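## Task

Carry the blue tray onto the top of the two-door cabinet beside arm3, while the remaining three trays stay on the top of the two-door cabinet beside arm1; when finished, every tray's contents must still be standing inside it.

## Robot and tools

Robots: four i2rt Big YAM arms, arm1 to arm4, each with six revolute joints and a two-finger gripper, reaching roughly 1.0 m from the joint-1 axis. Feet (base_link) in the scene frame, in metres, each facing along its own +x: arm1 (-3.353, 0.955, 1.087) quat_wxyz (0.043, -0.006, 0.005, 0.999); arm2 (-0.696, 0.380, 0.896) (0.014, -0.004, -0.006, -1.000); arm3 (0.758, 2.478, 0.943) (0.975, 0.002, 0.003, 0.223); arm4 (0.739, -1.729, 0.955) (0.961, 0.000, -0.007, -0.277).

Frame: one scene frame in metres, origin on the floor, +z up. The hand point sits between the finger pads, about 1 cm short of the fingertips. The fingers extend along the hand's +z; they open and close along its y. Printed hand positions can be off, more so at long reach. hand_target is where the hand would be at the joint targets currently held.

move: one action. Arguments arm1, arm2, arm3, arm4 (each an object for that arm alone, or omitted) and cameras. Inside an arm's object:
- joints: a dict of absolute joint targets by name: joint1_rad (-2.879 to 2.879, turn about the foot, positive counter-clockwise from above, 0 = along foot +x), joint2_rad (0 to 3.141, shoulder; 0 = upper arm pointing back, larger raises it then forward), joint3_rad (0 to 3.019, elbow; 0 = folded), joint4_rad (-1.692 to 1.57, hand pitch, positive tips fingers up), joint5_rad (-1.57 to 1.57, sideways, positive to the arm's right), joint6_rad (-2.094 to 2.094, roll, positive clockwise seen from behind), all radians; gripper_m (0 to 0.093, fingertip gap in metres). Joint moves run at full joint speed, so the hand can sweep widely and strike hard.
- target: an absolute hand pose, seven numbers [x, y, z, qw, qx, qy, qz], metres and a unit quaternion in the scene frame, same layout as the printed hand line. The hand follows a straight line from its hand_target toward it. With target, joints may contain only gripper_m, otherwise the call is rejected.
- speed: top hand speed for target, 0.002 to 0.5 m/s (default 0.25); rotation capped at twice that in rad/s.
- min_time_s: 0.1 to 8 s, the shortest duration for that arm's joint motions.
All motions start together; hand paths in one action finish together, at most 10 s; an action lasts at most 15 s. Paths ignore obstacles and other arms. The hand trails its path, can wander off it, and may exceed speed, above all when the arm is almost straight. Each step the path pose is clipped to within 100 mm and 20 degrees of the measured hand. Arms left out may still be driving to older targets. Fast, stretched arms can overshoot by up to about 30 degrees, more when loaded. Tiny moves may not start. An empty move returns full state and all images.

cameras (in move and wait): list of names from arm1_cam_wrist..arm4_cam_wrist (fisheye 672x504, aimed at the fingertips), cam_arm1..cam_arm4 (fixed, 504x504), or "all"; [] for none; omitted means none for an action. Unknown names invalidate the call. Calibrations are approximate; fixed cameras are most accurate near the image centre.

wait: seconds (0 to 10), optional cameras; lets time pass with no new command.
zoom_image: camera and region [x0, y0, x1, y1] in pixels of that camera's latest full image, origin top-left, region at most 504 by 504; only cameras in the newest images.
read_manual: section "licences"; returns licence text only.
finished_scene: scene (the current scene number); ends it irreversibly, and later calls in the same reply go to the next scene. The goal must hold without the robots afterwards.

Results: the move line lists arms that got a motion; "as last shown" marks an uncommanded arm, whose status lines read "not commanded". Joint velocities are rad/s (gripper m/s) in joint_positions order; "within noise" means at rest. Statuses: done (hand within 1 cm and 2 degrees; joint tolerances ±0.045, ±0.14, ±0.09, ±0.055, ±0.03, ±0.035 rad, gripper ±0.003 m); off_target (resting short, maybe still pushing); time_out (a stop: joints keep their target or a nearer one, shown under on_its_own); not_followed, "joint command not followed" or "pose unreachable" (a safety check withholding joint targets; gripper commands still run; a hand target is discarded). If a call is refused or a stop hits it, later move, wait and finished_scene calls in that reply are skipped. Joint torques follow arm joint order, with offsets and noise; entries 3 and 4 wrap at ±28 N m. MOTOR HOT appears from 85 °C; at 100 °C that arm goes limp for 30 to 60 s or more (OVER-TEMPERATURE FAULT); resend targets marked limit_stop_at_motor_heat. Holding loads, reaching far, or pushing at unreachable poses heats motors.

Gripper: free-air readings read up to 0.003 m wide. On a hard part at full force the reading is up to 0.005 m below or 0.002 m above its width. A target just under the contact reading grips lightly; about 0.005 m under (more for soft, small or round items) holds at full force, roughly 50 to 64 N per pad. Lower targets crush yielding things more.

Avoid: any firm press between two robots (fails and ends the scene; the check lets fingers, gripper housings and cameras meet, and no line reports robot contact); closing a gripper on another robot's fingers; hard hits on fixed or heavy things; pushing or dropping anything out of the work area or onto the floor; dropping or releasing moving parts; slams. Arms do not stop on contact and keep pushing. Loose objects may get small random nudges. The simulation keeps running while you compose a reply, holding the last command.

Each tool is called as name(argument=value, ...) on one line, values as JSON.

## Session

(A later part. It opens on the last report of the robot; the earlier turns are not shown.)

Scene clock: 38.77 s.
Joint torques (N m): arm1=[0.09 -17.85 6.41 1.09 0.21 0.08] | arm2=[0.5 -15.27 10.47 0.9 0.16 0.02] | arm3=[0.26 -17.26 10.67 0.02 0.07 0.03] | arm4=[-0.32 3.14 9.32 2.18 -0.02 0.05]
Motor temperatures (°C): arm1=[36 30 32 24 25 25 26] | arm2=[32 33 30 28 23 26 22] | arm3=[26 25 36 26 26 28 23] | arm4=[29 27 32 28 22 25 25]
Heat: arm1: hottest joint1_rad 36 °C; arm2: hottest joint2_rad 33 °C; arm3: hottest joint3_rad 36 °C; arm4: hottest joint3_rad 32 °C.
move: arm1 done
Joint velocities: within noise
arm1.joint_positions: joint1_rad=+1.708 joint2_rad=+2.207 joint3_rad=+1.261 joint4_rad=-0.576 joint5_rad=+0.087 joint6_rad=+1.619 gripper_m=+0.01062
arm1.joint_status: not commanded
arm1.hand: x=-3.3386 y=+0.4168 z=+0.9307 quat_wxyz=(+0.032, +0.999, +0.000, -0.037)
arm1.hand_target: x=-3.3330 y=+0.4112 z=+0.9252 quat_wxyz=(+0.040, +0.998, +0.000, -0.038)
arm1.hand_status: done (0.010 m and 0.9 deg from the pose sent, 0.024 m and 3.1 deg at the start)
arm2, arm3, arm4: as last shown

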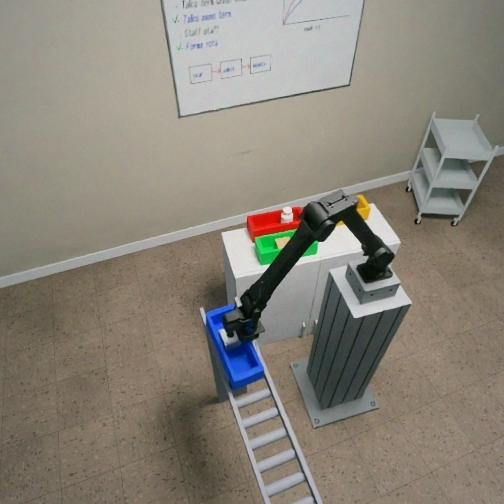

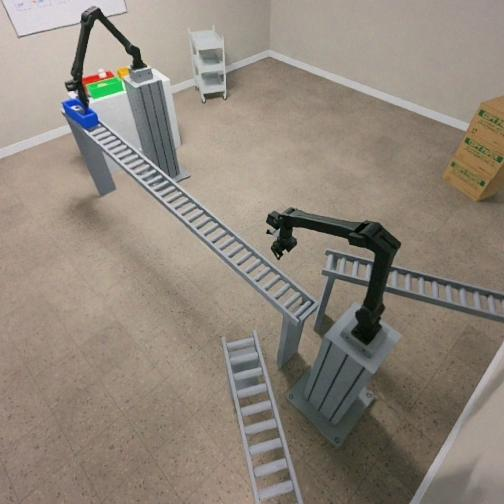

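move(arm1={"target": [-3.333, 0.416, 0.957, 0.03, 0.999, 0, -0.038], "speed": 0.12})

move(arm1={"target": [-3.333, 0.416, 0.936, 0.025, 0.999, 0, -0.038], "speed": 0.08}, cameras=["cam_arm1", "cam_arm2"])

zoom_image(camera="cam_arm1", region=[170, 270, 320, 420])

zoom_image(camera="cam_arm2", region=[40, 70, 140, 170])

Scene clock: 40.57 s.
Joint torques (N m): arm1=[1.03 -22.83 5.78 0.01 0.18 0.07] | arm2=[0.62 -15.27 10.52 0.88 0.16 0.02] | arm3=[0.44 -17.32 10.65 0.05 0.07 0.04] | arm4=[-0.26 3.08 9.33 2.19 -0.03 0.06]
Motor temperatures (°C): arm1=[36 30 32 24 25 25 26] | arm2=[32 33 30 28 23 26 22] | arm3=[26 26 36 26 26 28 23] | arm4=[29 27 33 28 22 25 25]
Heat: arm1: hottest joint1_rad 36 °C; arm2: hottest joint2_rad 33 °C; arm3: hottest joint3_rad 36 °C; arm4: hottest joint3_rad 33 °C.
move: arm1 off_target
Joint velocities: within noise
arm1.joint_positions: joint1_rad=+1.709 joint2_rad=+2.199 joint3_rad=+1.261 joint4_rad=-0.626 joint5_rad=+0.086 joint6_rad=+1.619 gripper_m=+0.01062
arm1.joint_status: not commanded
arm1.hand: x=-3.3385 y=+0.4271 z=+0.9342 quat_wxyz=(+0.011, +0.999, +0.002, -0.037)
arm1.hand_target: x=-3.3330 y=+0.4163 z=+0.9564 quat_wxyz=(+0.030, +0.999, +0.000, -0.038)
arm1.hand_status: off_target (0.026 m and 2.2 deg from the pose sent, 0.027 m and 0.3 deg at the start)
arm2, arm3, arm4: as last shown
pictures: none

Scene clock: 41.70 s.
Joint torques (N m): arm1=[0.56 -19.6 6.76 0.81 0.17 0.1] | arm2=[0.62 -15.33 10.54 0.85 0.16 0.02] | arm3=[0.21 -17.49 10.71 0.02 0.06 0.07] | arm4=[-0.32 3.08 9.32 2.21 -0.02 0.06]
Motor temperatures (°C): arm1=[36 30 32 24 25 25 26] | arm2=[32 33 30 28 23 26 22] | arm3=[26 26 36 26 26 28 23] | arm4=[29 27 33 28 22 25 25]
Heat: arm1: hottest joint1_rad 36 °C; arm2: hottest joint2_rad 33 °C; arm3: hottest joint3_rad 36 °C; arm4: hottest joint3_rad 33 °C.
move: arm1 off_target
Joint velocities: within noise
arm1.joint_positions: joint1_rad=+1.709 joint2_rad=+2.206 joint3_rad=+1.261 joint4_rad=-0.626 joint5_rad=+0.086 joint6_rad=+1.621 gripper_m=+0.01062
arm1.joint_status: not commanded
arm1.hand: x=-3.3386 y=+0.4290 z=+0.9307 quat_wxyz=(+0.007, +0.999, +0.001, -0.037)
arm1.hand_target: x=-3.3329 y=+0.4162 z=+0.9363 quat_wxyz=(+0.025, +0.999, +0.000, -0.038)
arm1.hand_status: off_target (0.015 m and 2.1 deg from the pose sent, 0.012 m and 1.7 deg at the start)
arm2, arm3, arm4: as last shown

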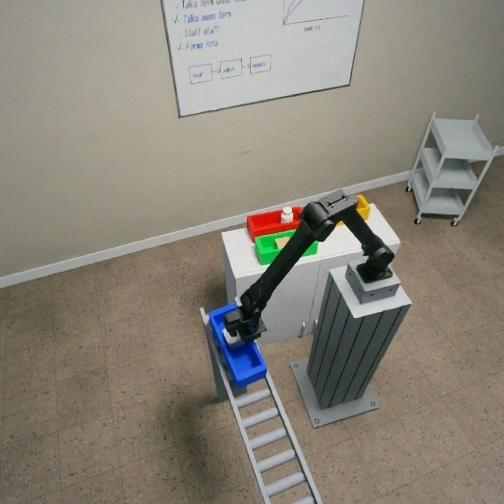

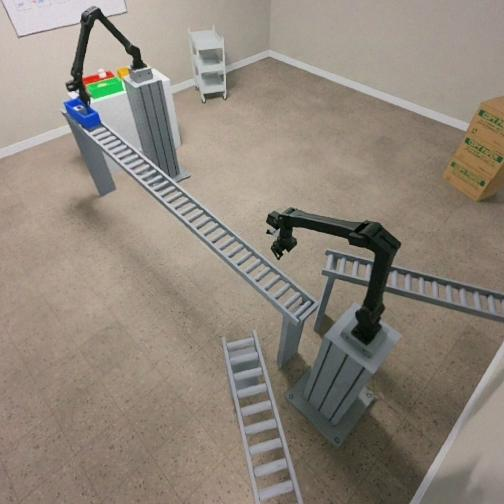

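Scaled by 3.360 from the camera's image (finer frame: 720x720).

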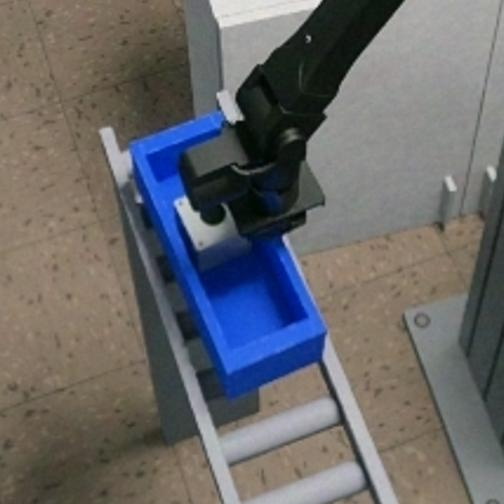

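Scaled by 5.040 from the camera's image (finer frame: 720x720).

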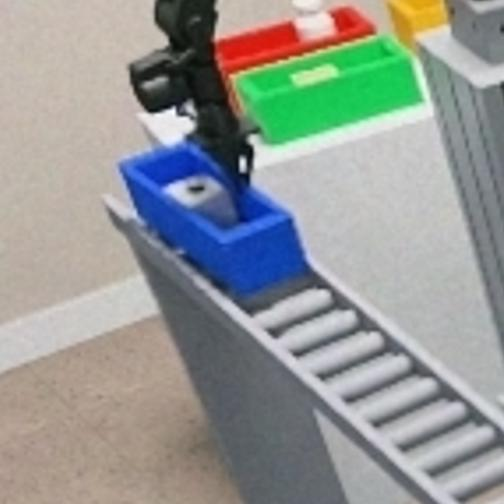

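move(arm1={"target": [-3.333, 0.406, 0.915, 0.025, 0.999, 0, -0.038], "speed": 0.08}, cameras=["cam_arm1", "cam_arm2"])

zoom_image(camera="cam_arm1", region=[170, 270, 320, 420])

zoom_image(camera="cam_arm2", region=[40, 70, 140, 170])

Scene clock: 43.17 s.
Joint torques (N m): arm1=[0.21 -17.32 9.42 0.72 0.23 -0.01] | arm2=[0.67 -15.27 10.5 0.94 0.17 0.02] | arm3=[0.5 -17.26 10.65 0.01 0.07 0.06] | arm4=[-0.26 2.84 9.31 2.13 -0.03 0.05]
Motor temperatures (°C): arm1=[36 30 32 24 25 25 26] | arm2=[32 33 30 28 23 26 22] | arm3=[26 26 36 26 26 28 23] | arm4=[29 27 33 28 22 25 25]
Heat: arm1: hottest joint1_rad 36 °C; arm2: hottest joint2_rad 33 °C; arm3: hottest joint3_rad 36 °C; arm4: hottest joint3_rad 33 °C.
move: arm1 off_target
Joint velocities: within noise
arm1.joint_positions: joint1_rad=+1.709 joint2_rad=+2.235 joint3_rad=+1.265 joint4_rad=-0.605 joint5_rad=+0.085 joint6_rad=+1.632 gripper_m=+0.01062
arm1.joint_status: not commanded
arm1.hand: x=-3.3383 y=+0.4299 z=+0.9172 quat_wxyz=(+0.006, +0.999, -0.004, -0.037)
arm1.hand_target: x=-3.3329 y=+0.4069 z=+0.9159 quat_wxyz=(+0.025, +0.999, +0.000, -0.038)
arm1.hand_status: off_target (0.025 m and 2.3 deg from the pose sent, 0.028 m and 2.1 deg at the start)
arm2, arm3: as last shown
arm4.joint_positions: joint1_rad=+0.385 joint2_rad=+0.628 joint3_rad=+1.385 joint4_rad=-1.571 joint5_rad=-0.065 joint6_rad=-0.063 gripper_m=+0.09396
arm4.joint_status: not commanded
arm4.hand: x=+0.9336 y=-1.7515 z=+1.4482 quat_wxyz=(-0.377, -0.040, -0.925, +0.016)
arm4.hand_target: x=+0.9321 y=-1.7512 z=+1.4564 quat_wxyz=(-0.386, -0.040, -0.921, +0.018)
arm4.hand_status: not commanded

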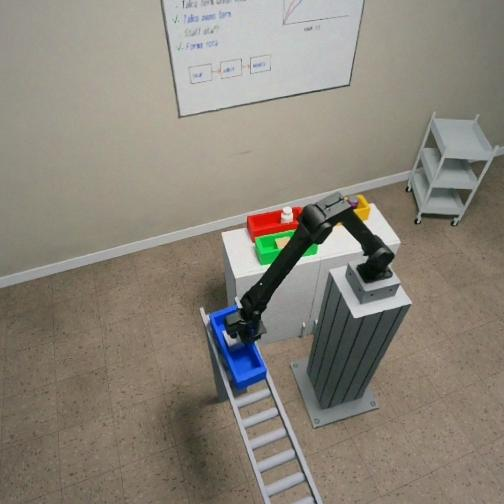

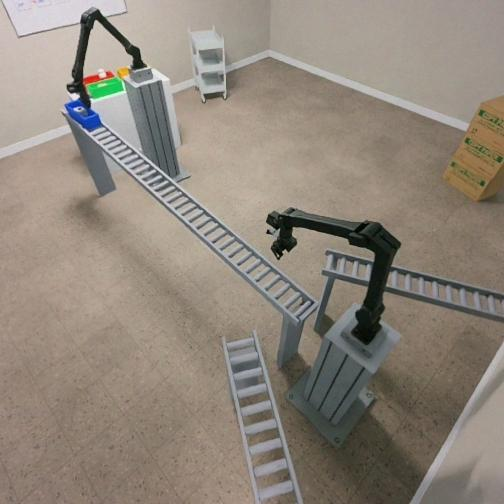

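Scaled by 3.360 from the camera's image (finer frame: 720x720).

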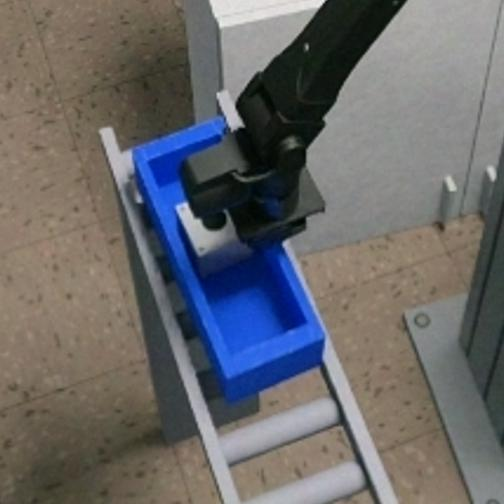

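Scaled by 5.040 from the camera's image (finer frame: 720x720).

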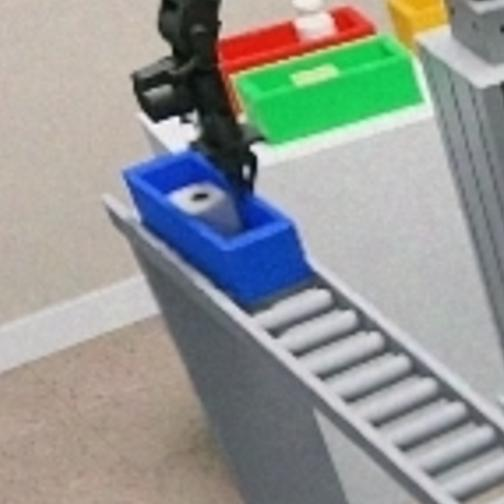

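move(arm1={"target": [-3.335, 0.405, 0.900, 0.022, 0.999, 0, -0.038], "speed": 0.08}, cameras=["cam_arm1", "cam_arm2"])

zoom_image(camera="cam_arm1", region=[170, 270, 320, 420])

zoom_image(camera="cam_arm2", region=[40, 70, 140, 170])

Scene clock: 44.53 s.
Joint torques (N m): arm1=[-0.32 -15.44 9.13 1.4 0.24 -0.04] | arm2=[0.56 -15.33 10.48 0.88 0.17 0.02] | arm3=[0.32 -17.49 10.63 0.12 0.06 0.04] | arm4=[-0.26 2.96 9.32 2.19 -0.03 0.06]
Motor temperatures (°C): arm1=[36 30 32 24 25 25 26] | arm2=[32 33 30 28 23 26 22] | arm3=[26 26 36 26 26 28 23] | arm4=[29 27 33 28 22 25 25]
Heat: arm1: hottest joint1_rad 36 °C; arm2: hottest joint2_rad 33 °C; arm3: hottest joint3_rad 36 °C; arm4: hottest joint3_rad 33 °C.
move: arm1 off_target
Joint velocities: within noise
arm1.joint_positions: joint1_rad=+1.710 joint2_rad=+2.244 joint3_rad=+1.281 joint4_rad=-0.605 joint5_rad=+0.084 joint6_rad=+1.632 gripper_m=+0.01062
arm1.joint_status: not commanded
arm1.hand: x=-3.3376 y=+0.4236 z=+0.9163 quat_wxyz=(+0.009, +0.999, -0.004, -0.036)
arm1.hand_target: x=-3.3350 y=+0.4065 z=+0.9008 quat_wxyz=(+0.022, +0.999, +0.000, -0.038)
arm1.hand_status: off_target (0.025 m and 1.6 deg from the pose sent, 0.031 m and 1.9 deg at the start)
arm2.joint_positions: joint1_rad=+0.000 joint2_rad=+1.705 joint3_rad=+1.314 joint4_rad=-1.156 joint5_rad=+0.011 joint6_rad=+0.019 gripper_m=+0.07009
arm2.joint_status: not commanded
arm2.hand: x=-1.1942 y=+0.3699 z=+1.0031 quat_wxyz=(+0.000, -1.000, -0.004, +0.016)
arm2.hand_target: x=-1.1999 y=+0.3701 z=+1.0001 quat_wxyz=(+0.000, -1.000, +0.000, +0.020)
arm2.hand_status: not commanded
arm3.joint_positions: joint1_rad=-1.413 joint2_rad=+2.170 joint3_rad=+1.544 joint4_rad=-0.961 joint5_rad=-0.007 joint6_rad=+0.011 gripper_m=+0.07013
arm3.joint_status: not commanded
arm3.hand: x=+1.0987 y=+1.9879 z=+0.8728 quat_wxyz=(+0.010, -0.469, -0.883, -0.006)
arm3.hand_target: x=+1.0996 y=+1.9703 z=+0.8803 quat_wxyz=(+0.000, -0.479, -0.878, +0.000)
arm3.hand_status: not commanded
arm4: as last shown

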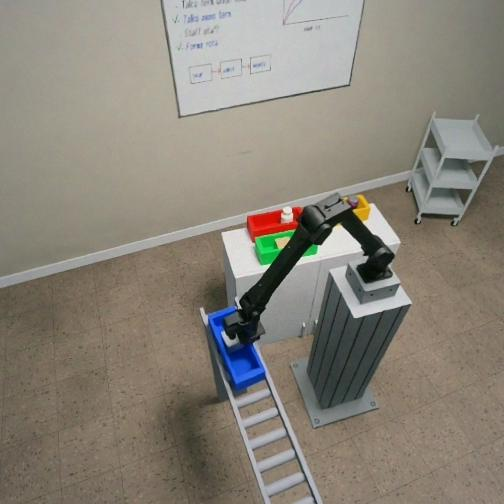

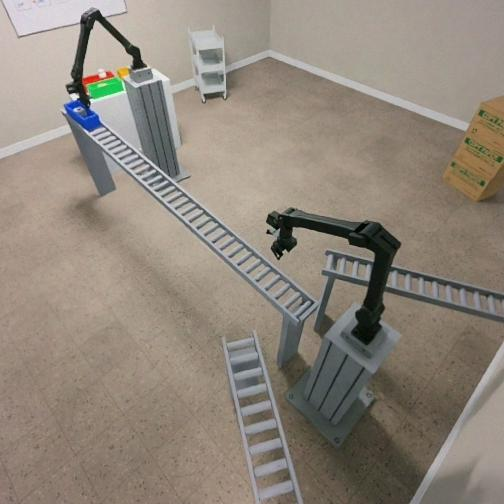

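Scaled by 3.360 from the camera's image (finer frame: 720x720).

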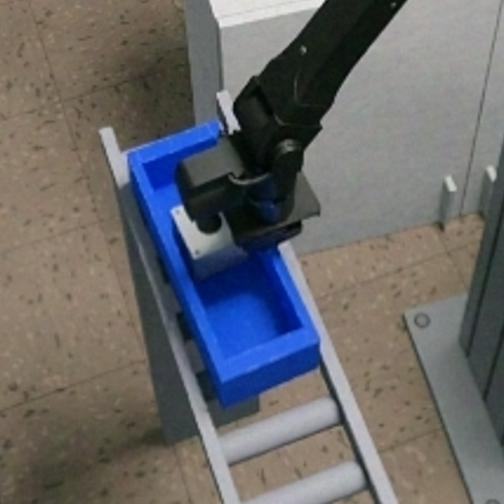

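Scaled by 5.040 from the camera's image (finer frame: 720x720).

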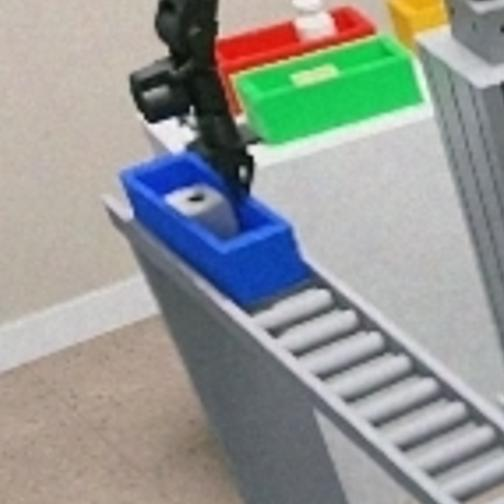

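move(arm1={"target": [-3.31, 0.41, 1.06, 0.012, 0.999, 0, -0.038], "speed": 0.5, "joints": {"gripper_m": 0.03}}, cameras=["cam_arm1", "cam_arm2"])

zoom_image(camera="cam_arm2", region=[40, 70, 180, 210])

Scene clock: 46.67 s.
Joint torques (N m): arm1=[0.21 -16.26 9.85 -0.1 0.15 0.13] | arm2=[0.67 -15.21 10.51 0.9 0.16 0.02] | arm3=[0.5 -17.38 10.63 0.02 0.06 0.07] | arm4=[-0.32 3.02 9.31 2.17 -0.04 0.04]
Motor temperatures (°C): arm1=[36 30 32 24 25 25 26] | arm2=[32 33 30 28 23 26 22] | arm3=[26 26 36 26 26 28 23] | arm4=[29 27 33 28 22 25 25]
Heat: arm1: hottest joint1_rad 36 °C; arm2: hottest joint2_rad 33 °C; arm3: hottest joint3_rad 36 °C; arm4: hottest joint3_rad 33 °C.
move: arm1 done
Joint velocities: within noise
arm1.joint_positions: joint1_rad=+1.755 joint2_rad=+1.973 joint3_rad=+1.322 joint4_rad=-0.900 joint5_rad=+0.087 joint6_rad=+1.663 gripper_m=+0.02993
arm1.joint_status: all done
arm1.hand: x=-3.3145 y=+0.4150 z=+1.0667 quat_wxyz=(+0.020, +0.999, +0.003, -0.036)
arm1.hand_target: x=-3.3101 y=+0.4102 z=+1.0601 quat_wxyz=(+0.012, +0.999, +0.000, -0.038)
arm1.hand_status: done (0.010 m and 0.9 deg from the pose sent, 0.147 m and 0.6 deg at the start; pose on its path clipped on 4 of 40 steps)
arm2, arm3, arm4: as last shown

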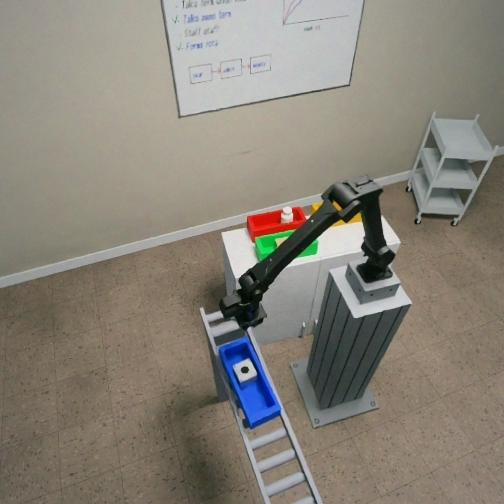

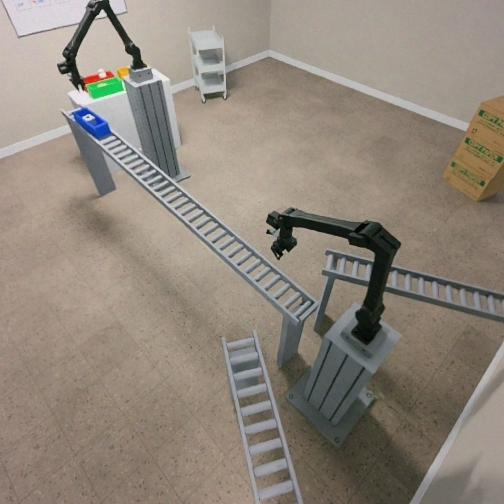

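Scaled by 3.600 from the camera's image (finer frame: 720x720).

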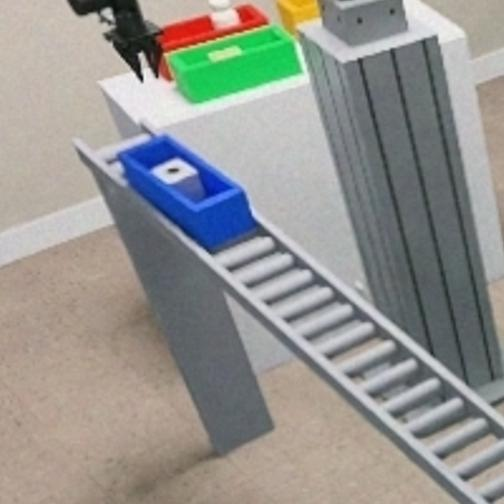

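wait(seconds=5, cameras=["arm2_cam_wrist", "cam_arm2"])

Scene clock: 52.33 s.
Joint torques (N m): arm1=[0.15 -16.09 9.87 -0.18 0.11 0.09] | arm2=[0.56 -15.27 10.5 0.91 0.16 0.02] | arm3=[0.26 -17.2 10.67 0.12 0.05 0.07] | arm4=[-0.21 3.08 9.32 2.18 -0.03 0.06]
Motor temperatures (°C): arm1=[36 30 33 24 25 25 26] | arm2=[32 33 30 28 23 26 22] | arm3=[26 26 37 26 26 28 23] | arm4=[29 27 33 28 22 25 25]
Heat: arm1: hottest joint1_rad 36 °C; arm2: hottest joint2_rad 33 °C; arm3: hottest joint3_rad 37 °C; arm4: hottest joint3_rad 33 °C.
Joint velocities: within noise
arm1.joint_positions: joint1_rad=+1.755 joint2_rad=+1.973 joint3_rad=+1.322 joint4_rad=-0.900 joint5_rad=+0.087 joint6_rad=+1.663 gripper_m=+0.02993
arm1.joint_status: all done
arm1.hand: x=-3.3145 y=+0.4150 z=+1.0667 quat_wxyz=(+0.020, +0.999, +0.003, -0.036)
arm1.hand_target: x=-3.3101 y=+0.4102 z=+1.0601 quat_wxyz=(+0.012, +0.999, +0.000, -0.038)
arm1.hand_status: done (0.010 m and 0.9 deg from the pose sent, 0.147 m and 0.6 deg at the start; pose on its path clipped on 4 of 40 steps)
arm2.joint_positions: joint1_rad=+0.000 joint2_rad=+1.705 joint3_rad=+1.314 joint4_rad=-1.156 joint5_rad=+0.011 joint6_rad=+0.019 gripper_m=+0.07009
arm2.joint_status: not commanded
arm2.hand: x=-1.1942 y=+0.3699 z=+1.0031 quat_wxyz=(+0.000, -1.000, -0.004, +0.016)
arm2.hand_target: x=-1.1999 y=+0.3701 z=+1.0001 quat_wxyz=(+0.000, -1.000, +0.000, +0.020)
arm2.hand_status: not commanded
arm3.joint_positions: joint1_rad=-1.413 joint2_rad=+2.170 joint3_rad=+1.544 joint4_rad=-0.961 joint5_rad=-0.007 joint6_rad=+0.011 gripper_m=+0.07013
arm3.joint_status: not commanded
arm3.hand: x=+1.0987 y=+1.9879 z=+0.8728 quat_wxyz=(+0.010, -0.469, -0.883, -0.006)
arm3.hand_target: x=+1.0996 y=+1.9703 z=+0.8803 quat_wxyz=(+0.000, -0.479, -0.878, +0.000)
arm3.hand_status: not commanded
arm4.joint_positions: joint1_rad=+0.385 joint2_rad=+0.628 joint3_rad=+1.385 joint4_rad=-1.571 joint5_rad=-0.065 joint6_rad=-0.063 gripper_m=+0.09396
arm4.joint_status: not commanded
arm4.hand: x=+0.9336 y=-1.7515 z=+1.4482 quat_wxyz=(-0.377, -0.040, -0.925, +0.016)
arm4.hand_target: x=+0.9321 y=-1.7512 z=+1.4564 quat_wxyz=(-0.386, -0.040, -0.921, +0.018)
arm4.hand_status: not commanded
wait: 5.00 s; at rest from the start
arm2_cam_wrist: T_world_to_cam=[[0.06939, 0.99503, -0.07144, -0.2133], [0.91298, -0.03448, 0.40655, 0.74352], [0.40207, -0.09344, -0.91083, 1.53253]] pos_world=[-1.2802, 0.38106, 1.07836]

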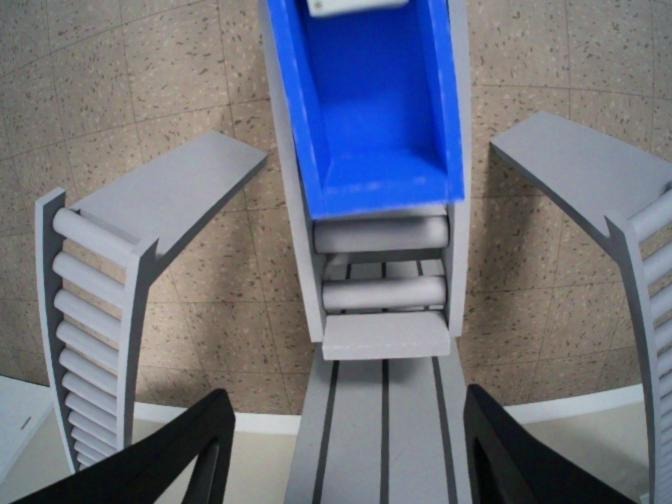

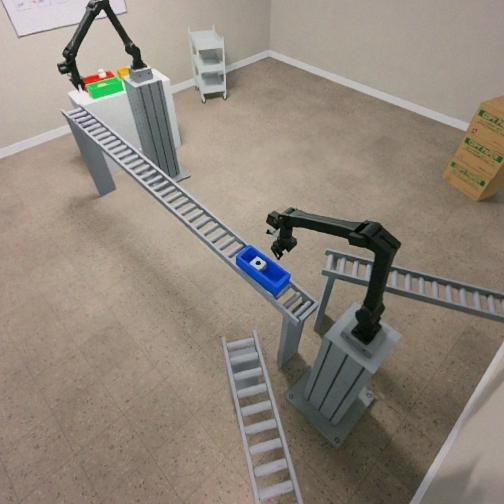

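Nearly there.

wait(seconds=0.8, cameras=["arm2_cam_wrist", "cam_arm2"])

zoom_image(camera="arm2_cam_wrist", region=[180, 0, 600, 400])

Scene clock: 53.33 s.
Joint torques (N m): arm1=[0.56 -16.09 10.02 -0.18 0.12 0.13] | arm2=[0.56 -15.38 10.5 0.9 0.17 0.03] | arm3=[0.26 -17.38 10.71 -0.02 0.05 0.07] | arm4=[-0.21 2.9 9.31 2.18 -0.03 0.05]
Motor temperatures (°C): arm1=[36 30 33 24 25 25 26] | arm2=[32 33 30 28 23 26 22] | arm3=[26 26 37 26 26 28 23] | arm4=[29 27 33 28 22 25 25]
Heat: arm1: hottest joint1_rad 36 °C; arm2: hottest joint2_rad 33 °C; arm3: hottest joint3_rad 37 °C; arm4: hottest joint3_rad 33 °C.
Joint velocities: within noise
arm1.joint_positions: joint1_rad=+1.755 joint2_rad=+1.973 joint3_rad=+1.322 joint4_rad=-0.900 joint5_rad=+0.087 joint6_rad=+1.663 gripper_m=+0.02993
arm1.joint_status: all done
arm1.hand: x=-3.3145 y=+0.4150 z=+1.0667 quat_wxyz=(+0.020, +0.999, +0.003, -0.036)
arm1.hand_target: x=-3.3101 y=+0.4102 z=+1.0601 quat_wxyz=(+0.012, +0.999, +0.000, -0.038)
arm1.hand_status: done (0.010 m and 0.9 deg from the pose sent, 0.147 m and 0.6 deg at the start; pose on its path clipped on 4 of 40 steps)
arm2.joint_positions: joint1_rad=+0.000 joint2_rad=+1.705 joint3_rad=+1.314 joint4_rad=-1.156 joint5_rad=+0.011 joint6_rad=+0.019 gripper_m=+0.07009
arm2.joint_status: not commanded
arm2.hand: x=-1.1942 y=+0.3699 z=+1.0031 quat_wxyz=(+0.000, -1.000, -0.004, +0.016)
arm2.hand_target: x=-1.1999 y=+0.3701 z=+1.0001 quat_wxyz=(+0.000, -1.000, +0.000, +0.020)
arm2.hand_status: not commanded
arm3.joint_positions: joint1_rad=-1.413 joint2_rad=+2.170 joint3_rad=+1.544 joint4_rad=-0.961 joint5_rad=-0.007 joint6_rad=+0.011 gripper_m=+0.07013
arm3.joint_status: not commanded
arm3.hand: x=+1.0987 y=+1.9879 z=+0.8728 quat_wxyz=(+0.010, -0.469, -0.883, -0.006)
arm3.hand_target: x=+1.0996 y=+1.9703 z=+0.8803 quat_wxyz=(+0.000, -0.479, -0.878, +0.000)
arm3.hand_status: not commanded
arm4.joint_positions: joint1_rad=+0.385 joint2_rad=+0.628 joint3_rad=+1.385 joint4_rad=-1.571 joint5_rad=-0.065 joint6_rad=-0.063 gripper_m=+0.09396
arm4.joint_status: not commanded
arm4.hand: x=+0.9336 y=-1.7515 z=+1.4482 quat_wxyz=(-0.377, -0.040, -0.925, +0.016)
arm4.hand_target: x=+0.9321 y=-1.7512 z=+1.4564 quat_wxyz=(-0.386, -0.040, -0.921, +0.018)
arm4.hand_status: not commanded
wait: 0.80 s; at rest by 0.07 s
arm2_cam_wrist: T_world_to_cam=[[0.06939, 0.99503, -0.07144, -0.2133], [0.91298, -0.03448, 0.40655, 0.74352], [0.40207, -0.09344, -0.91083, 1.53253]] pos_world=[-1.2802, 0.38106, 1.07836]

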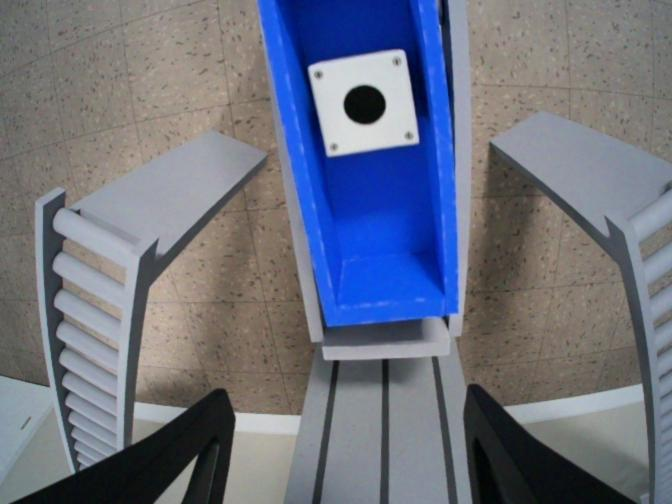

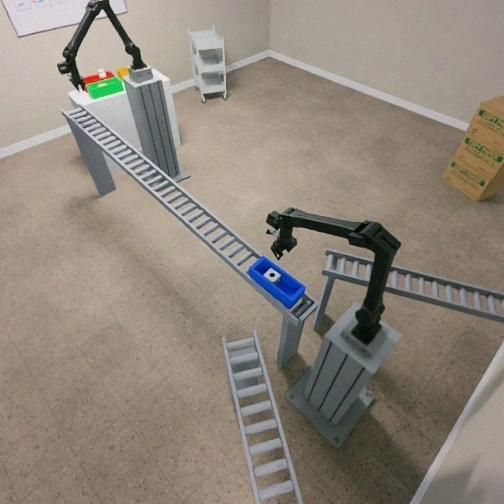

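Scaled by 1.200 from the camera's image (finer frame: 960x720).

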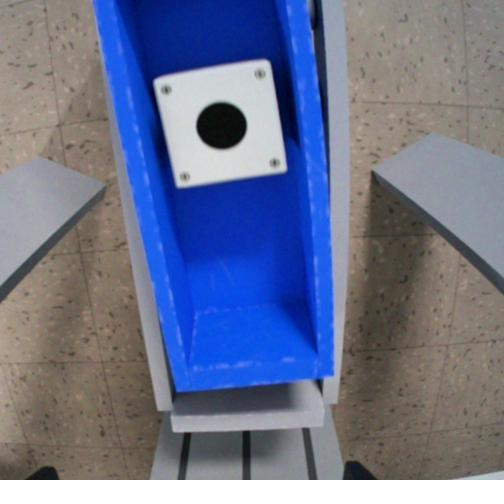

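move(arm2={"target": [-1.165, 0.335, 0.885, 0, 0.9988, 0, -0.045], "speed": 0.25}, cameras=["arm2_cam_wrist"])

Scene clock: 55.10 s.
Joint torques (N m): arm1=[0.38 -16.44 9.95 -0.28 0.12 0.09] | arm2=[0.85 -14.27 8.5 0.99 0.2 0.03] | arm3=[0.09 -17.26 10.61 0.02 0.04 0.06] | arm4=[-0.26 3.02 9.28 2.17 -0.03 0.05]
Motor temperatures (°C): arm1=[36 30 33 24 25 25 26] | arm2=[32 33 30 28 23 26 22] | arm3=[26 26 37 26 26 28 23] | arm4=[29 27 33 28 22 25 25]
Heat: arm1: hottest joint1_rad 36 °C; arm2: hottest joint2_rad 33 °C; arm3: hottest joint3_rad 37 °C; arm4: hottest joint3_rad 33 °C.
move: arm2 done
Joint velocities: within noise
arm1, arm3, arm4: as last shown
arm2.joint_positions: joint1_rad=+0.069 joint2_rad=+1.766 joint3_rad=+1.045 joint4_rad=-0.773 joint5_rad=+0.018 joint6_rad=+0.095 gripper_m=+0.07009
arm2.joint_status: not commanded
arm2.hand: x=-1.1624 y=+0.3384 z=+0.8894 quat_wxyz=(+0.000, -0.999, -0.001, +0.043)
arm2.hand_target: x=-1.1650 y=+0.3350 z=+0.8852 quat_wxyz=(+0.000, -0.999, +0.000, +0.045)
arm2.hand_status: done (0.006 m and 0.2 deg from the pose sent, 0.126 m and 3.3 deg at the start)
arm2_cam_wrist: T_world_to_cam=[[0.07233, 0.99451, -0.0756, -0.18508], [0.93337, -0.04078, 0.35658, 0.82983], [0.35154, -0.09636, -0.9312, 1.37359]] pos_world=[-1.24403, 0.35025, 0.96919]

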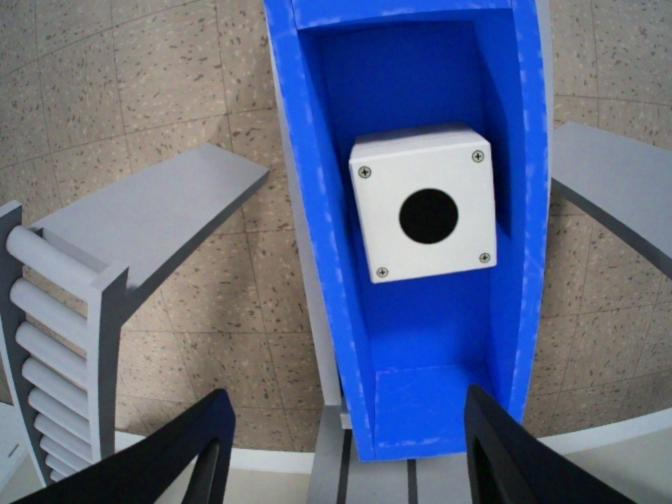

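move(arm2={"target": [-1.124, 0.330, 0.84, 0.0017, 0.998, 0.0436, -0.045], "speed": 0.2}, cameras=["arm2_cam_wrist"])

Scene clock: 58.83 s.
Joint torques (N m): arm1=[-0.03 -15.74 10.1 -0.24 0.1 0.1] | arm2=[1.14 -12.86 7.08 1.1 0.05 -0.13] | arm3=[0.44 -17.44 10.73 0.08 0.04 0.05] | arm4=[-0.26 3.02 9.29 2.17 -0.02 0.06]
Motor temperatures (°C): arm1=[36 30 33 24 25 25 26] | arm2=[32 33 29 28 23 26 22] | arm3=[26 27 37 26 26 28 23] | arm4=[29 27 33 28 22 25 25]
Heat: arm1: hottest joint1_rad 36 °C; arm2: hottest joint2_rad 33 °C; arm3: hottest joint3_rad 37 °C; arm4: hottest joint3_rad 33 °C.
move: arm2 done
Joint velocities: within noise
arm1, arm3, arm4: as last shown
arm2.joint_positions: joint1_rad=+0.085 joint2_rad=+1.774 joint3_rad=+0.898 joint4_rad=-0.610 joint5_rad=+0.015 joint6_rad=+0.042 gripper_m=+0.07009
arm2.joint_status: not commanded
arm2.hand: x=-1.1247 y=+0.3344 z=+0.8467 quat_wxyz=(-0.001, -0.998, -0.035, +0.047)
arm2.hand_target: x=-1.1239 y=+0.3301 z=+0.8401 quat_wxyz=(-0.002, -0.998, -0.044, +0.045)
arm2.hand_status: done (0.008 m and 1.1 deg from the pose sent, 0.063 m and 4.9 deg at the start)
arm2_cam_wrist: T_world_to_cam=[[0.00372, 0.99721, -0.07456, -0.26597], [0.93684, 0.0226, 0.34904, 0.79886], [0.34975, -0.07115, -0.93414, 1.31227]] pos_world=[-1.20638, 0.34054, 0.92718]

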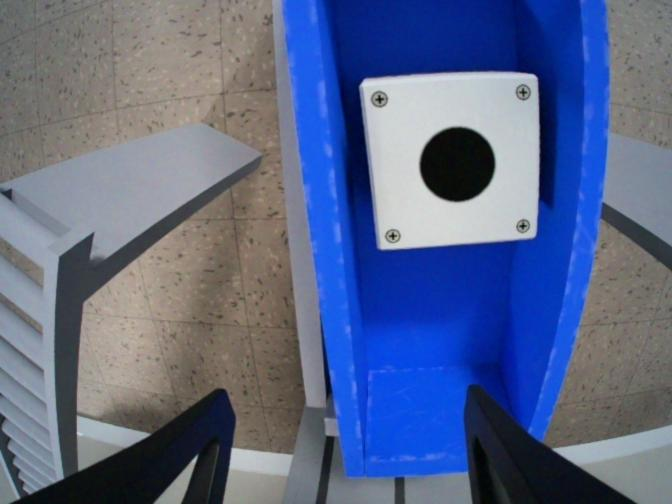

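move(arm2={"target": [-1.126, 0.327, 0.756, 0.0017, 0.998, 0.0436, -0.045], "speed": 0.15}, cameras=["arm2_cam_wrist"])

Scene clock: 60.47 s.
Joint torques (N m): arm1=[0.32 -15.85 9.91 -0.2 0.11 0.13] | arm2=[1.32 -14.15 6.01 1.05 0.06 -0.11] | arm3=[0.38 -17.32 10.7 0.06 0.06 0.07] | arm4=[-0.26 3.02 9.32 2.21 -0.03 0.05]
Motor temperatures (°C): arm1=[36 30 33 24 25 25 26] | arm2=[32 33 29 28 23 26 22] | arm3=[26 27 37 26 26 28 23] | arm4=[29 27 33 28 22 25 25]
Heat: arm1: hottest joint1_rad 36 °C; arm2: hottest joint2_rad 33 °C; arm3: hottest joint3_rad 37 °C; arm4: hottest joint3_rad 33 °C.
move: arm2 done
Joint velocities: within noise
arm1, arm3, arm4: as last shown
arm2.joint_positions: joint1_rad=+0.089 joint2_rad=+1.988 joint3_rad=+0.882 joint4_rad=-0.392 joint5_rad=+0.015 joint6_rad=+0.042 gripper_m=+0.07009
arm2.joint_status: not commanded
arm2.hand: x=-1.1217 y=+0.3322 z=+0.7600 quat_wxyz=(-0.001, -0.998, -0.037, +0.041)
arm2.hand_target: x=-1.1258 y=+0.3269 z=+0.7561 quat_wxyz=(-0.002, -0.998, -0.044, +0.045)
arm2.hand_status: done (0.008 m and 0.9 deg from the pose sent, 0.091 m and 1.1 deg at the start)
arm2_cam_wrist: T_world_to_cam=[[0.00033, 0.99733, -0.07307, -0.27531], [0.93244, 0.0261, 0.36039, 0.81152], [0.36133, -0.06825, -0.92994, 1.23888]] pos_world=[-1.20425, 0.33795, 0.8395]

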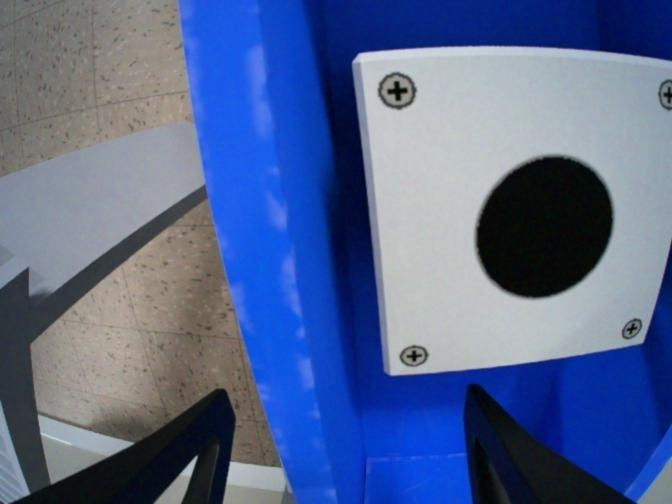

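move(arm2={"joints": {"gripper_m": 0.022}})

move(arm2={"joints": {"gripper_m": 0.003}})

move(arm2={"target": [-1.14, 0.326, 0.92, 0.0017, 0.998, 0.0436, -0.055], "speed": 0.15}, cameras=["arm2_cam_wrist", "cam_arm2"])

zoom_image(camera="cam_arm2", region=[200, 200, 400, 400])

Scene clock: 62.37 s.
Joint torques (N m): arm1=[0.32 -16.21 9.83 -0.21 0.11 0.1] | arm2=[1.03 -14.1 6.05 1.01 0.19 -0.11] | arm3=[0.09 -17.38 10.56 -0.05 0.06 0.05] | arm4=[-0.26 2.96 9.29 2.19 -0.03 0.05]
Motor temperatures (°C): arm1=[36 30 34 24 25 25 26] | arm2=[32 33 29 28 23 26 22] | arm3=[26 27 37 26 26 28 23] | arm4=[29 27 33 28 22 25 25]
Heat: arm1: hottest joint1_rad 36 °C; arm2: hottest joint2_rad 33 °C; arm3: hottest joint3_rad 37 °C; arm4: hottest joint3_rad 33 °C.
move: arm2 done
Joint velocities: within noise
arm1, arm3, arm4: as last shown
arm2.joint_positions: joint1_rad=+0.091 joint2_rad=+1.988 joint3_rad=+0.882 joint4_rad=-0.391 joint5_rad=+0.012 joint6_rad=+0.042 gripper_m=+0.02215
arm2.joint_status: all done
arm2.hand: x=-1.1217 y=+0.3309 z=+0.7600 quat_wxyz=(-0.002, -0.998, -0.038, +0.042)
arm2.hand_target: x=-1.1259 y=+0.3270 z=+0.7561 quat_wxyz=(-0.002, -0.998, -0.044, +0.045)
arm2.hand_status: not commanded
pictures: none

Scene clock: 62.90 s.
Joint torques (N m): arm1=[-0.03 -15.74 9.98 -0.17 0.12 0.11] | arm2=[0.79 -14.21 6.01 1.03 0.05 -0.1] | arm3=[0.21 -17.14 10.66 0.17 0.06 0.08] | arm4=[-0.15 2.96 9.32 2.21 -0.03 0.05]
Motor temperatures (°C): arm1=[36 30 34 24 25 25 26] | arm2=[32 33 29 28 23 26 23] | arm3=[26 27 37 26 26 28 23] | arm4=[29 27 33 28 22 25 25]
Heat: arm1: hottest joint1_rad 36 °C; arm2: hottest joint2_rad 33 °C; arm3: hottest joint3_rad 37 °C; arm4: hottest joint3_rad 33 °C.
move: arm2 off_target
Joint velocities: within noise
arm1, arm3, arm4: as last shown
arm2.joint_positions: joint1_rad=+0.099 joint2_rad=+1.988 joint3_rad=+0.882 joint4_rad=-0.391 joint5_rad=+0.016 joint6_rad=+0.040 gripper_m=+0.01082
arm2.joint_status: gripper_m off_target (ended at +0.01085, target +0.00300)
arm2.hand: x=-1.1215 y=+0.3279 z=+0.7602 quat_wxyz=(-0.001, -0.998, -0.043, +0.042)
arm2.hand_target: x=-1.1258 y=+0.3269 z=+0.7561 quat_wxyz=(-0.002, -0.998, -0.044, +0.045)
arm2.hand_status: not commanded
pictures: none

Scene clock: 64.83 s.
Joint torques (N m): arm1=[0.15 -16.21 9.95 -0.25 0.16 0.11] | arm2=[0.97 -15.62 12.64 0.27 0.39 -0.06] | arm3=[0.15 -17.55 10.73 -0.03 0.05 0.06] | arm4=[-0.38 3.08 9.29 2.18 -0.02 0.05]
Motor temperatures (°C): arm1=[36 30 34 24 25 25 26] | arm2=[32 34 29 28 23 26 23] | arm3=[26 27 37 26 26 28 23] | arm4=[29 27 33 28 22 25 25]
Heat: arm1: hottest joint1_rad 36 °C; arm2: hottest joint2_rad 34 °C; arm3: hottest joint3_rad 37 °C; arm4: hottest joint3_rad 33 °C.
move: arm2 off_target
Joint velocities: within noise
arm1, arm3, arm4: as last shown
arm2.joint_positions: joint1_rad=+0.099 joint2_rad=+1.676 joint3_rad=+0.932 joint4_rad=-0.802 joint5_rad=+0.010 joint6_rad=+0.040 gripper_m=+0.01082
arm2.joint_status: not commanded
arm2.hand: x=-1.1097 y=+0.3298 z=+0.8930 quat_wxyz=(-0.002, -0.999, -0.043, +0.017)
arm2.hand_target: x=-1.1385 y=+0.3261 z=+0.9207 quat_wxyz=(-0.002, -0.998, -0.044, +0.055)
arm2.hand_status: off_target (0.041 m and 4.3 deg from the pose sent, 0.161 m and 1.5 deg at the start)
arm2_cam_wrist: T_world_to_cam=[[-0.00806, 0.9973, -0.07299, -0.27251], [0.91373, 0.037, 0.40465, 0.68859], [0.40625, -0.06343, -0.91156, 1.38991]] pos_world=[-1.19603, 0.33446, 0.96845]

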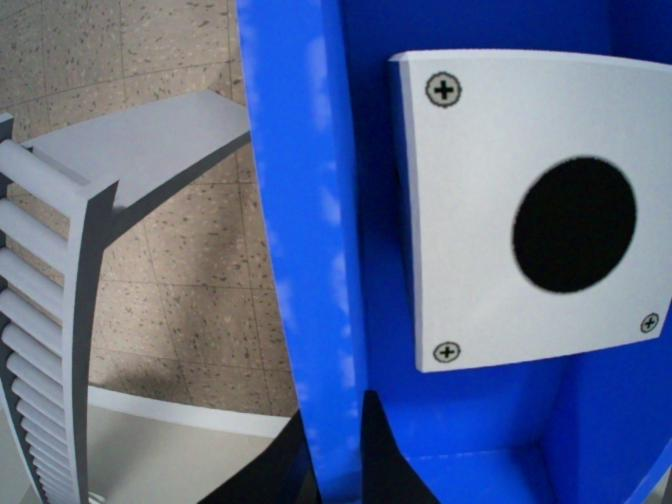

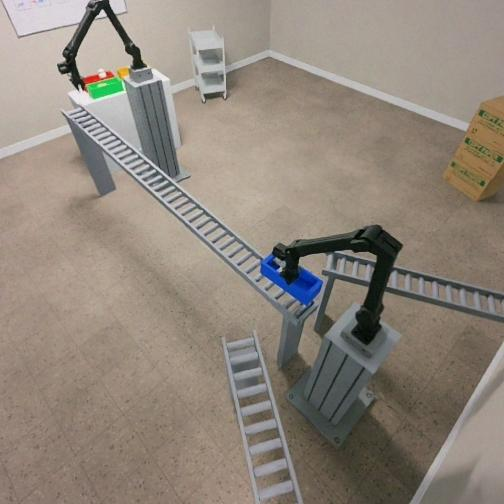

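Scaled by 2.520 from the camera's image (finer frame: 720x720).

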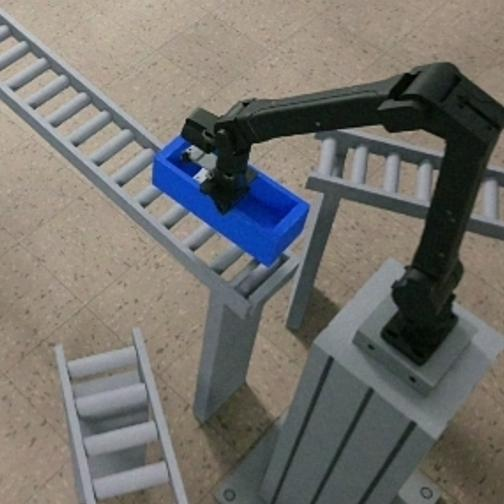

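move(arm2={"target": [-0.980, 0.830, 0.885, -0.0197, 0.9659, 0.2588, -0.0427], "speed": 0.2})

move(arm2={"target": [-0.980, 0.830, 0.80, -0.0197, 0.9659, 0.2588, -0.0427], "speed": 0.15}, cameras=["arm2_cam_wrist", "cam_arm2"])

zoom_image(camera="cam_arm2", region=[280, 200, 420, 340])

Scene clock: 68.93 s.
Joint torques (N m): arm1=[0.03 -15.85 9.88 -0.16 0.11 0.1] | arm2=[0.56 -18.96 13.29 0.1 -0.45 -0.21] | arm3=[0.26 -17.2 10.76 0.02 0.04 0.06] | arm4=[-0.26 3.02 9.31 2.18 -0.02 0.06]
Motor temperatures (°C): arm1=[36 30 34 24 25 25 26] | arm2=[32 34 30 28 23 26 23] | arm3=[26 27 37 26 26 28 23] | arm4=[29 27 33 28 22 25 25]
Heat: arm1: hottest joint1_rad 36 °C; arm2: hottest joint2_rad 34 °C; arm3: hottest joint3_rad 37 °C; arm4: hottest joint3_rad 33 °C.
move: arm2 off_target
Joint velocities: within noise
arm1, arm3, arm4: as last shown
arm2.joint_positions: joint1_rad=-1.053 joint2_rad=+1.908 joint3_rad=+1.192 joint4_rad=-0.859 joint5_rad=-0.048 joint6_rad=-1.537 gripper_m=+0.01082
arm2.joint_status: not commanded
arm2.hand: x=-0.9617 y=+0.8019 z=+0.8602 quat_wxyz=(-0.013, -0.967, -0.253, +0.028)
arm2.hand_target: x=-0.9790 y=+0.8285 z=+0.8861 quat_wxyz=(+0.020, -0.965, -0.259, +0.043)
arm2.hand_status: off_target (0.042 m and 4.2 deg from the pose sent, 0.517 m and 25.4 deg at the start)
pictures: none

Scene clock: 70.30 s.
Joint torques (N m): arm1=[0.21 -16.32 9.98 -0.2 0.11 0.11] | arm2=[0.38 -20.84 9.18 1.01 -0.45 -0.19] | arm3=[-0.09 -17.08 10.69 0.1 0.06 0.03] | arm4=[-0.32 3.02 9.32 2.21 -0.03 0.04]
Motor temperatures (°C): arm1=[36 30 34 24 25 25 26] | arm2=[32 34 30 28 23 26 23] | arm3=[26 27 37 26 26 28 23] | arm4=[29 27 34 28 22 25 25]
Heat: arm1: hottest joint1_rad 36 °C; arm2: hottest joint2_rad 34 °C; arm3: hottest joint3_rad 37 °C; arm4: hottest joint3_rad 34 °C.
move: arm2 off_target
Joint velocities: within noise
arm1.joint_positions: joint1_rad=+1.755 joint2_rad=+1.973 joint3_rad=+1.322 joint4_rad=-0.900 joint5_rad=+0.087 joint6_rad=+1.663 gripper_m=+0.02993
arm1.joint_status: not commanded
arm1.hand: x=-3.3145 y=+0.4150 z=+1.0667 quat_wxyz=(+0.020, +0.999, +0.003, -0.036)
arm1.hand_target: x=-3.3101 y=+0.4102 z=+1.0601 quat_wxyz=(+0.012, +0.999, +0.000, -0.038)
arm1.hand_status: not commanded
arm2.joint_positions: joint1_rad=-1.053 joint2_rad=+2.071 joint3_rad=+1.192 joint4_rad=-0.696 joint5_rad=-0.048 joint6_rad=-1.540 gripper_m=+0.01082
arm2.joint_status: not commanded
arm2.hand: x=-0.9661 y=+0.8072 z=+0.7812 quat_wxyz=(-0.013, -0.967, -0.254, +0.028)
arm2.hand_target: x=-0.9795 y=+0.8294 z=+0.8008 quat_wxyz=(+0.020, -0.965, -0.259, +0.042)
arm2.hand_status: off_target (0.033 m and 4.2 deg from the pose sent, 0.069 m and 4.2 deg at the start)
arm3.joint_positions: joint1_rad=-1.413 joint2_rad=+2.170 joint3_rad=+1.544 joint4_rad=-0.961 joint5_rad=-0.007 joint6_rad=+0.011 gripper_m=+0.07013
arm3.joint_status: not commanded
arm3.hand: x=+1.0987 y=+1.9879 z=+0.8728 quat_wxyz=(+0.010, -0.469, -0.883, -0.006)
arm3.hand_target: x=+1.0996 y=+1.9703 z=+0.8803 quat_wxyz=(+0.000, -0.479, -0.878, +0.000)
arm3.hand_status: not commanded
arm4.joint_positions: joint1_rad=+0.385 joint2_rad=+0.628 joint3_rad=+1.385 joint4_rad=-1.571 joint5_rad=-0.065 joint6_rad=-0.063 gripper_m=+0.09396
arm4.joint_status: not commanded
arm4.hand: x=+0.9336 y=-1.7515 z=+1.4482 quat_wxyz=(-0.377, -0.040, -0.925, +0.016)
arm4.hand_target: x=+0.9321 y=-1.7512 z=+1.4564 quat_wxyz=(-0.386, -0.040, -0.921, +0.018)
arm4.hand_status: not commanded
arm2_cam_wrist: T_world_to_cam=[[-0.42351, 0.90195, -0.08443, -1.07117], [0.82253, 0.42192, 0.38135, 0.20439], [0.37958, 0.09206, -0.92057, 1.11573]] pos_world=[-1.04528, 0.77719, 0.85872]

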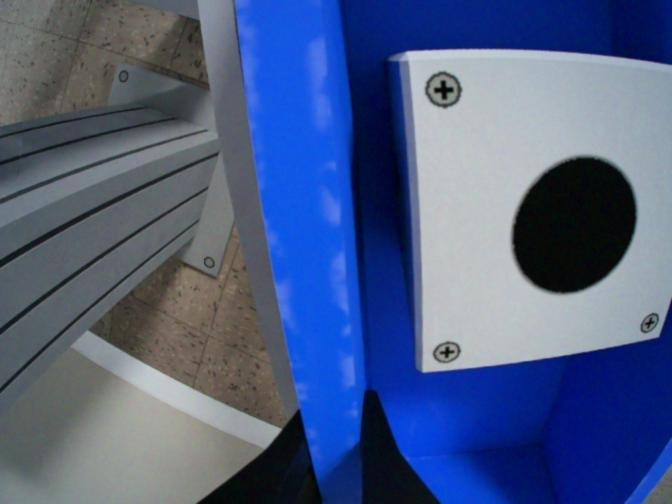

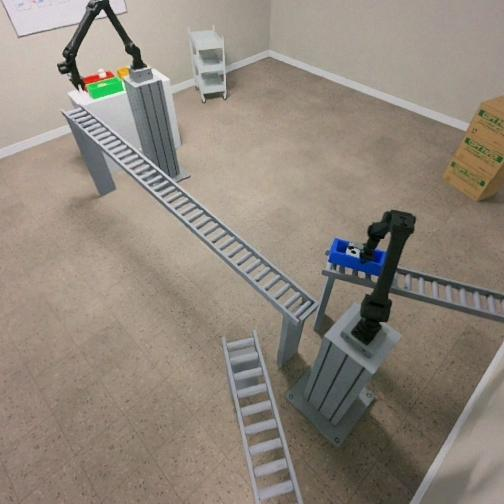

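Scaled by 3.600 from the camera's image (finer frame: 720x720).

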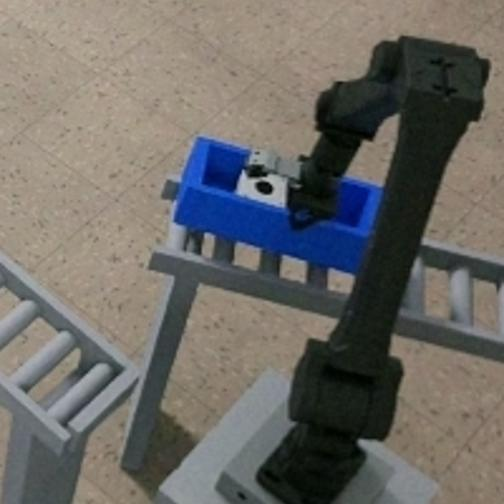

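move(arm2={"target": [-0.967, 0.808, 0.772, -0.0197, 0.9659, 0.2588, -0.0427], "speed": 0.1}, cameras=["arm2_cam_wrist", "cam_arm2"])

zoom_image(camera="cam_arm2", region=[300, 220, 420, 340])

Scene clock: 72.93 s.
Joint torques (N m): arm1=[0.21 -16.21 9.84 -0.24 0.11 0.11] | arm2=[0.5 -19.78 7.38 1.1 -0.45 -0.18] | arm3=[0.38 -17.44 10.73 0.06 0.05 0.05] | arm4=[-0.21 3.02 9.29 2.21 -0.03 0.05]
Motor temperatures (°C): arm1=[36 30 34 24 25 25 26] | arm2=[32 34 29 28 23 26 23] | arm3=[26 27 37 26 26 28 23] | arm4=[29 27 34 28 22 25 25]
Heat: arm1: hottest joint1_rad 36 °C; arm2: hottest joint2_rad 34 °C; arm3: hottest joint3_rad 37 °C; arm4: hottest joint3_rad 34 °C.
move: arm2 off_target
Joint velocities: within noise
arm1, arm3, arm4: as last shown
arm2.joint_positions: joint1_rad=-1.053 joint2_rad=+2.081 joint3_rad=+1.120 joint4_rad=-0.596 joint5_rad=-0.048 joint6_rad=-1.541 gripper_m=+0.01082
arm2.joint_status: not commanded
arm2.hand: x=-0.9574 y=+0.7923 z=+0.7602 quat_wxyz=(-0.004, -0.966, -0.255, +0.030)
arm2.hand_target: x=-0.9667 y=+0.8078 z=+0.7724 quat_wxyz=(+0.020, -0.965, -0.259, +0.042)
arm2.hand_status: off_target (0.022 m and 3.1 deg from the pose sent, 0.009 m and 4.2 deg at the start)
arm2_cam_wrist: T_world_to_cam=[[-0.42479, 0.90289, -0.06586, -1.07185], [0.82596, 0.41632, 0.38009, 0.22023], [0.3706, 0.10706, -0.9226, 1.07557]] pos_world=[-1.03581, 0.76093, 0.83803]

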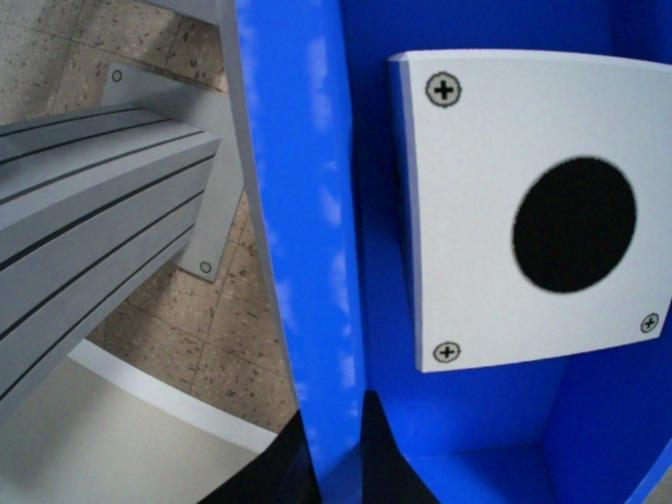

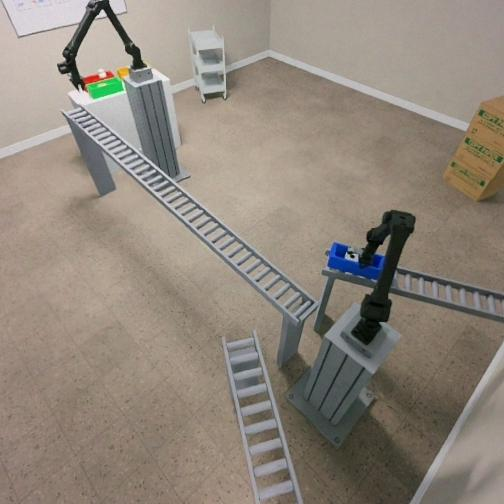

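Scaled by 4.200 from the camera's image (finer frame: 720x720).

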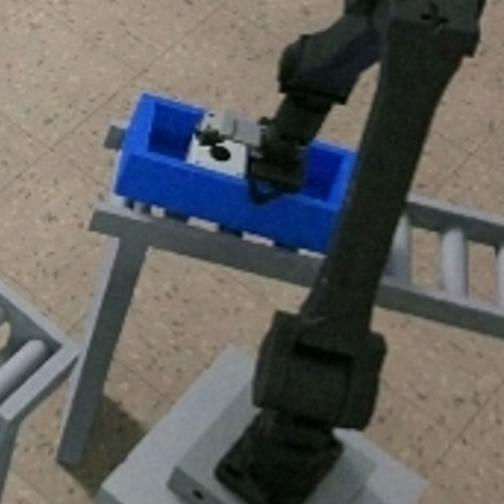

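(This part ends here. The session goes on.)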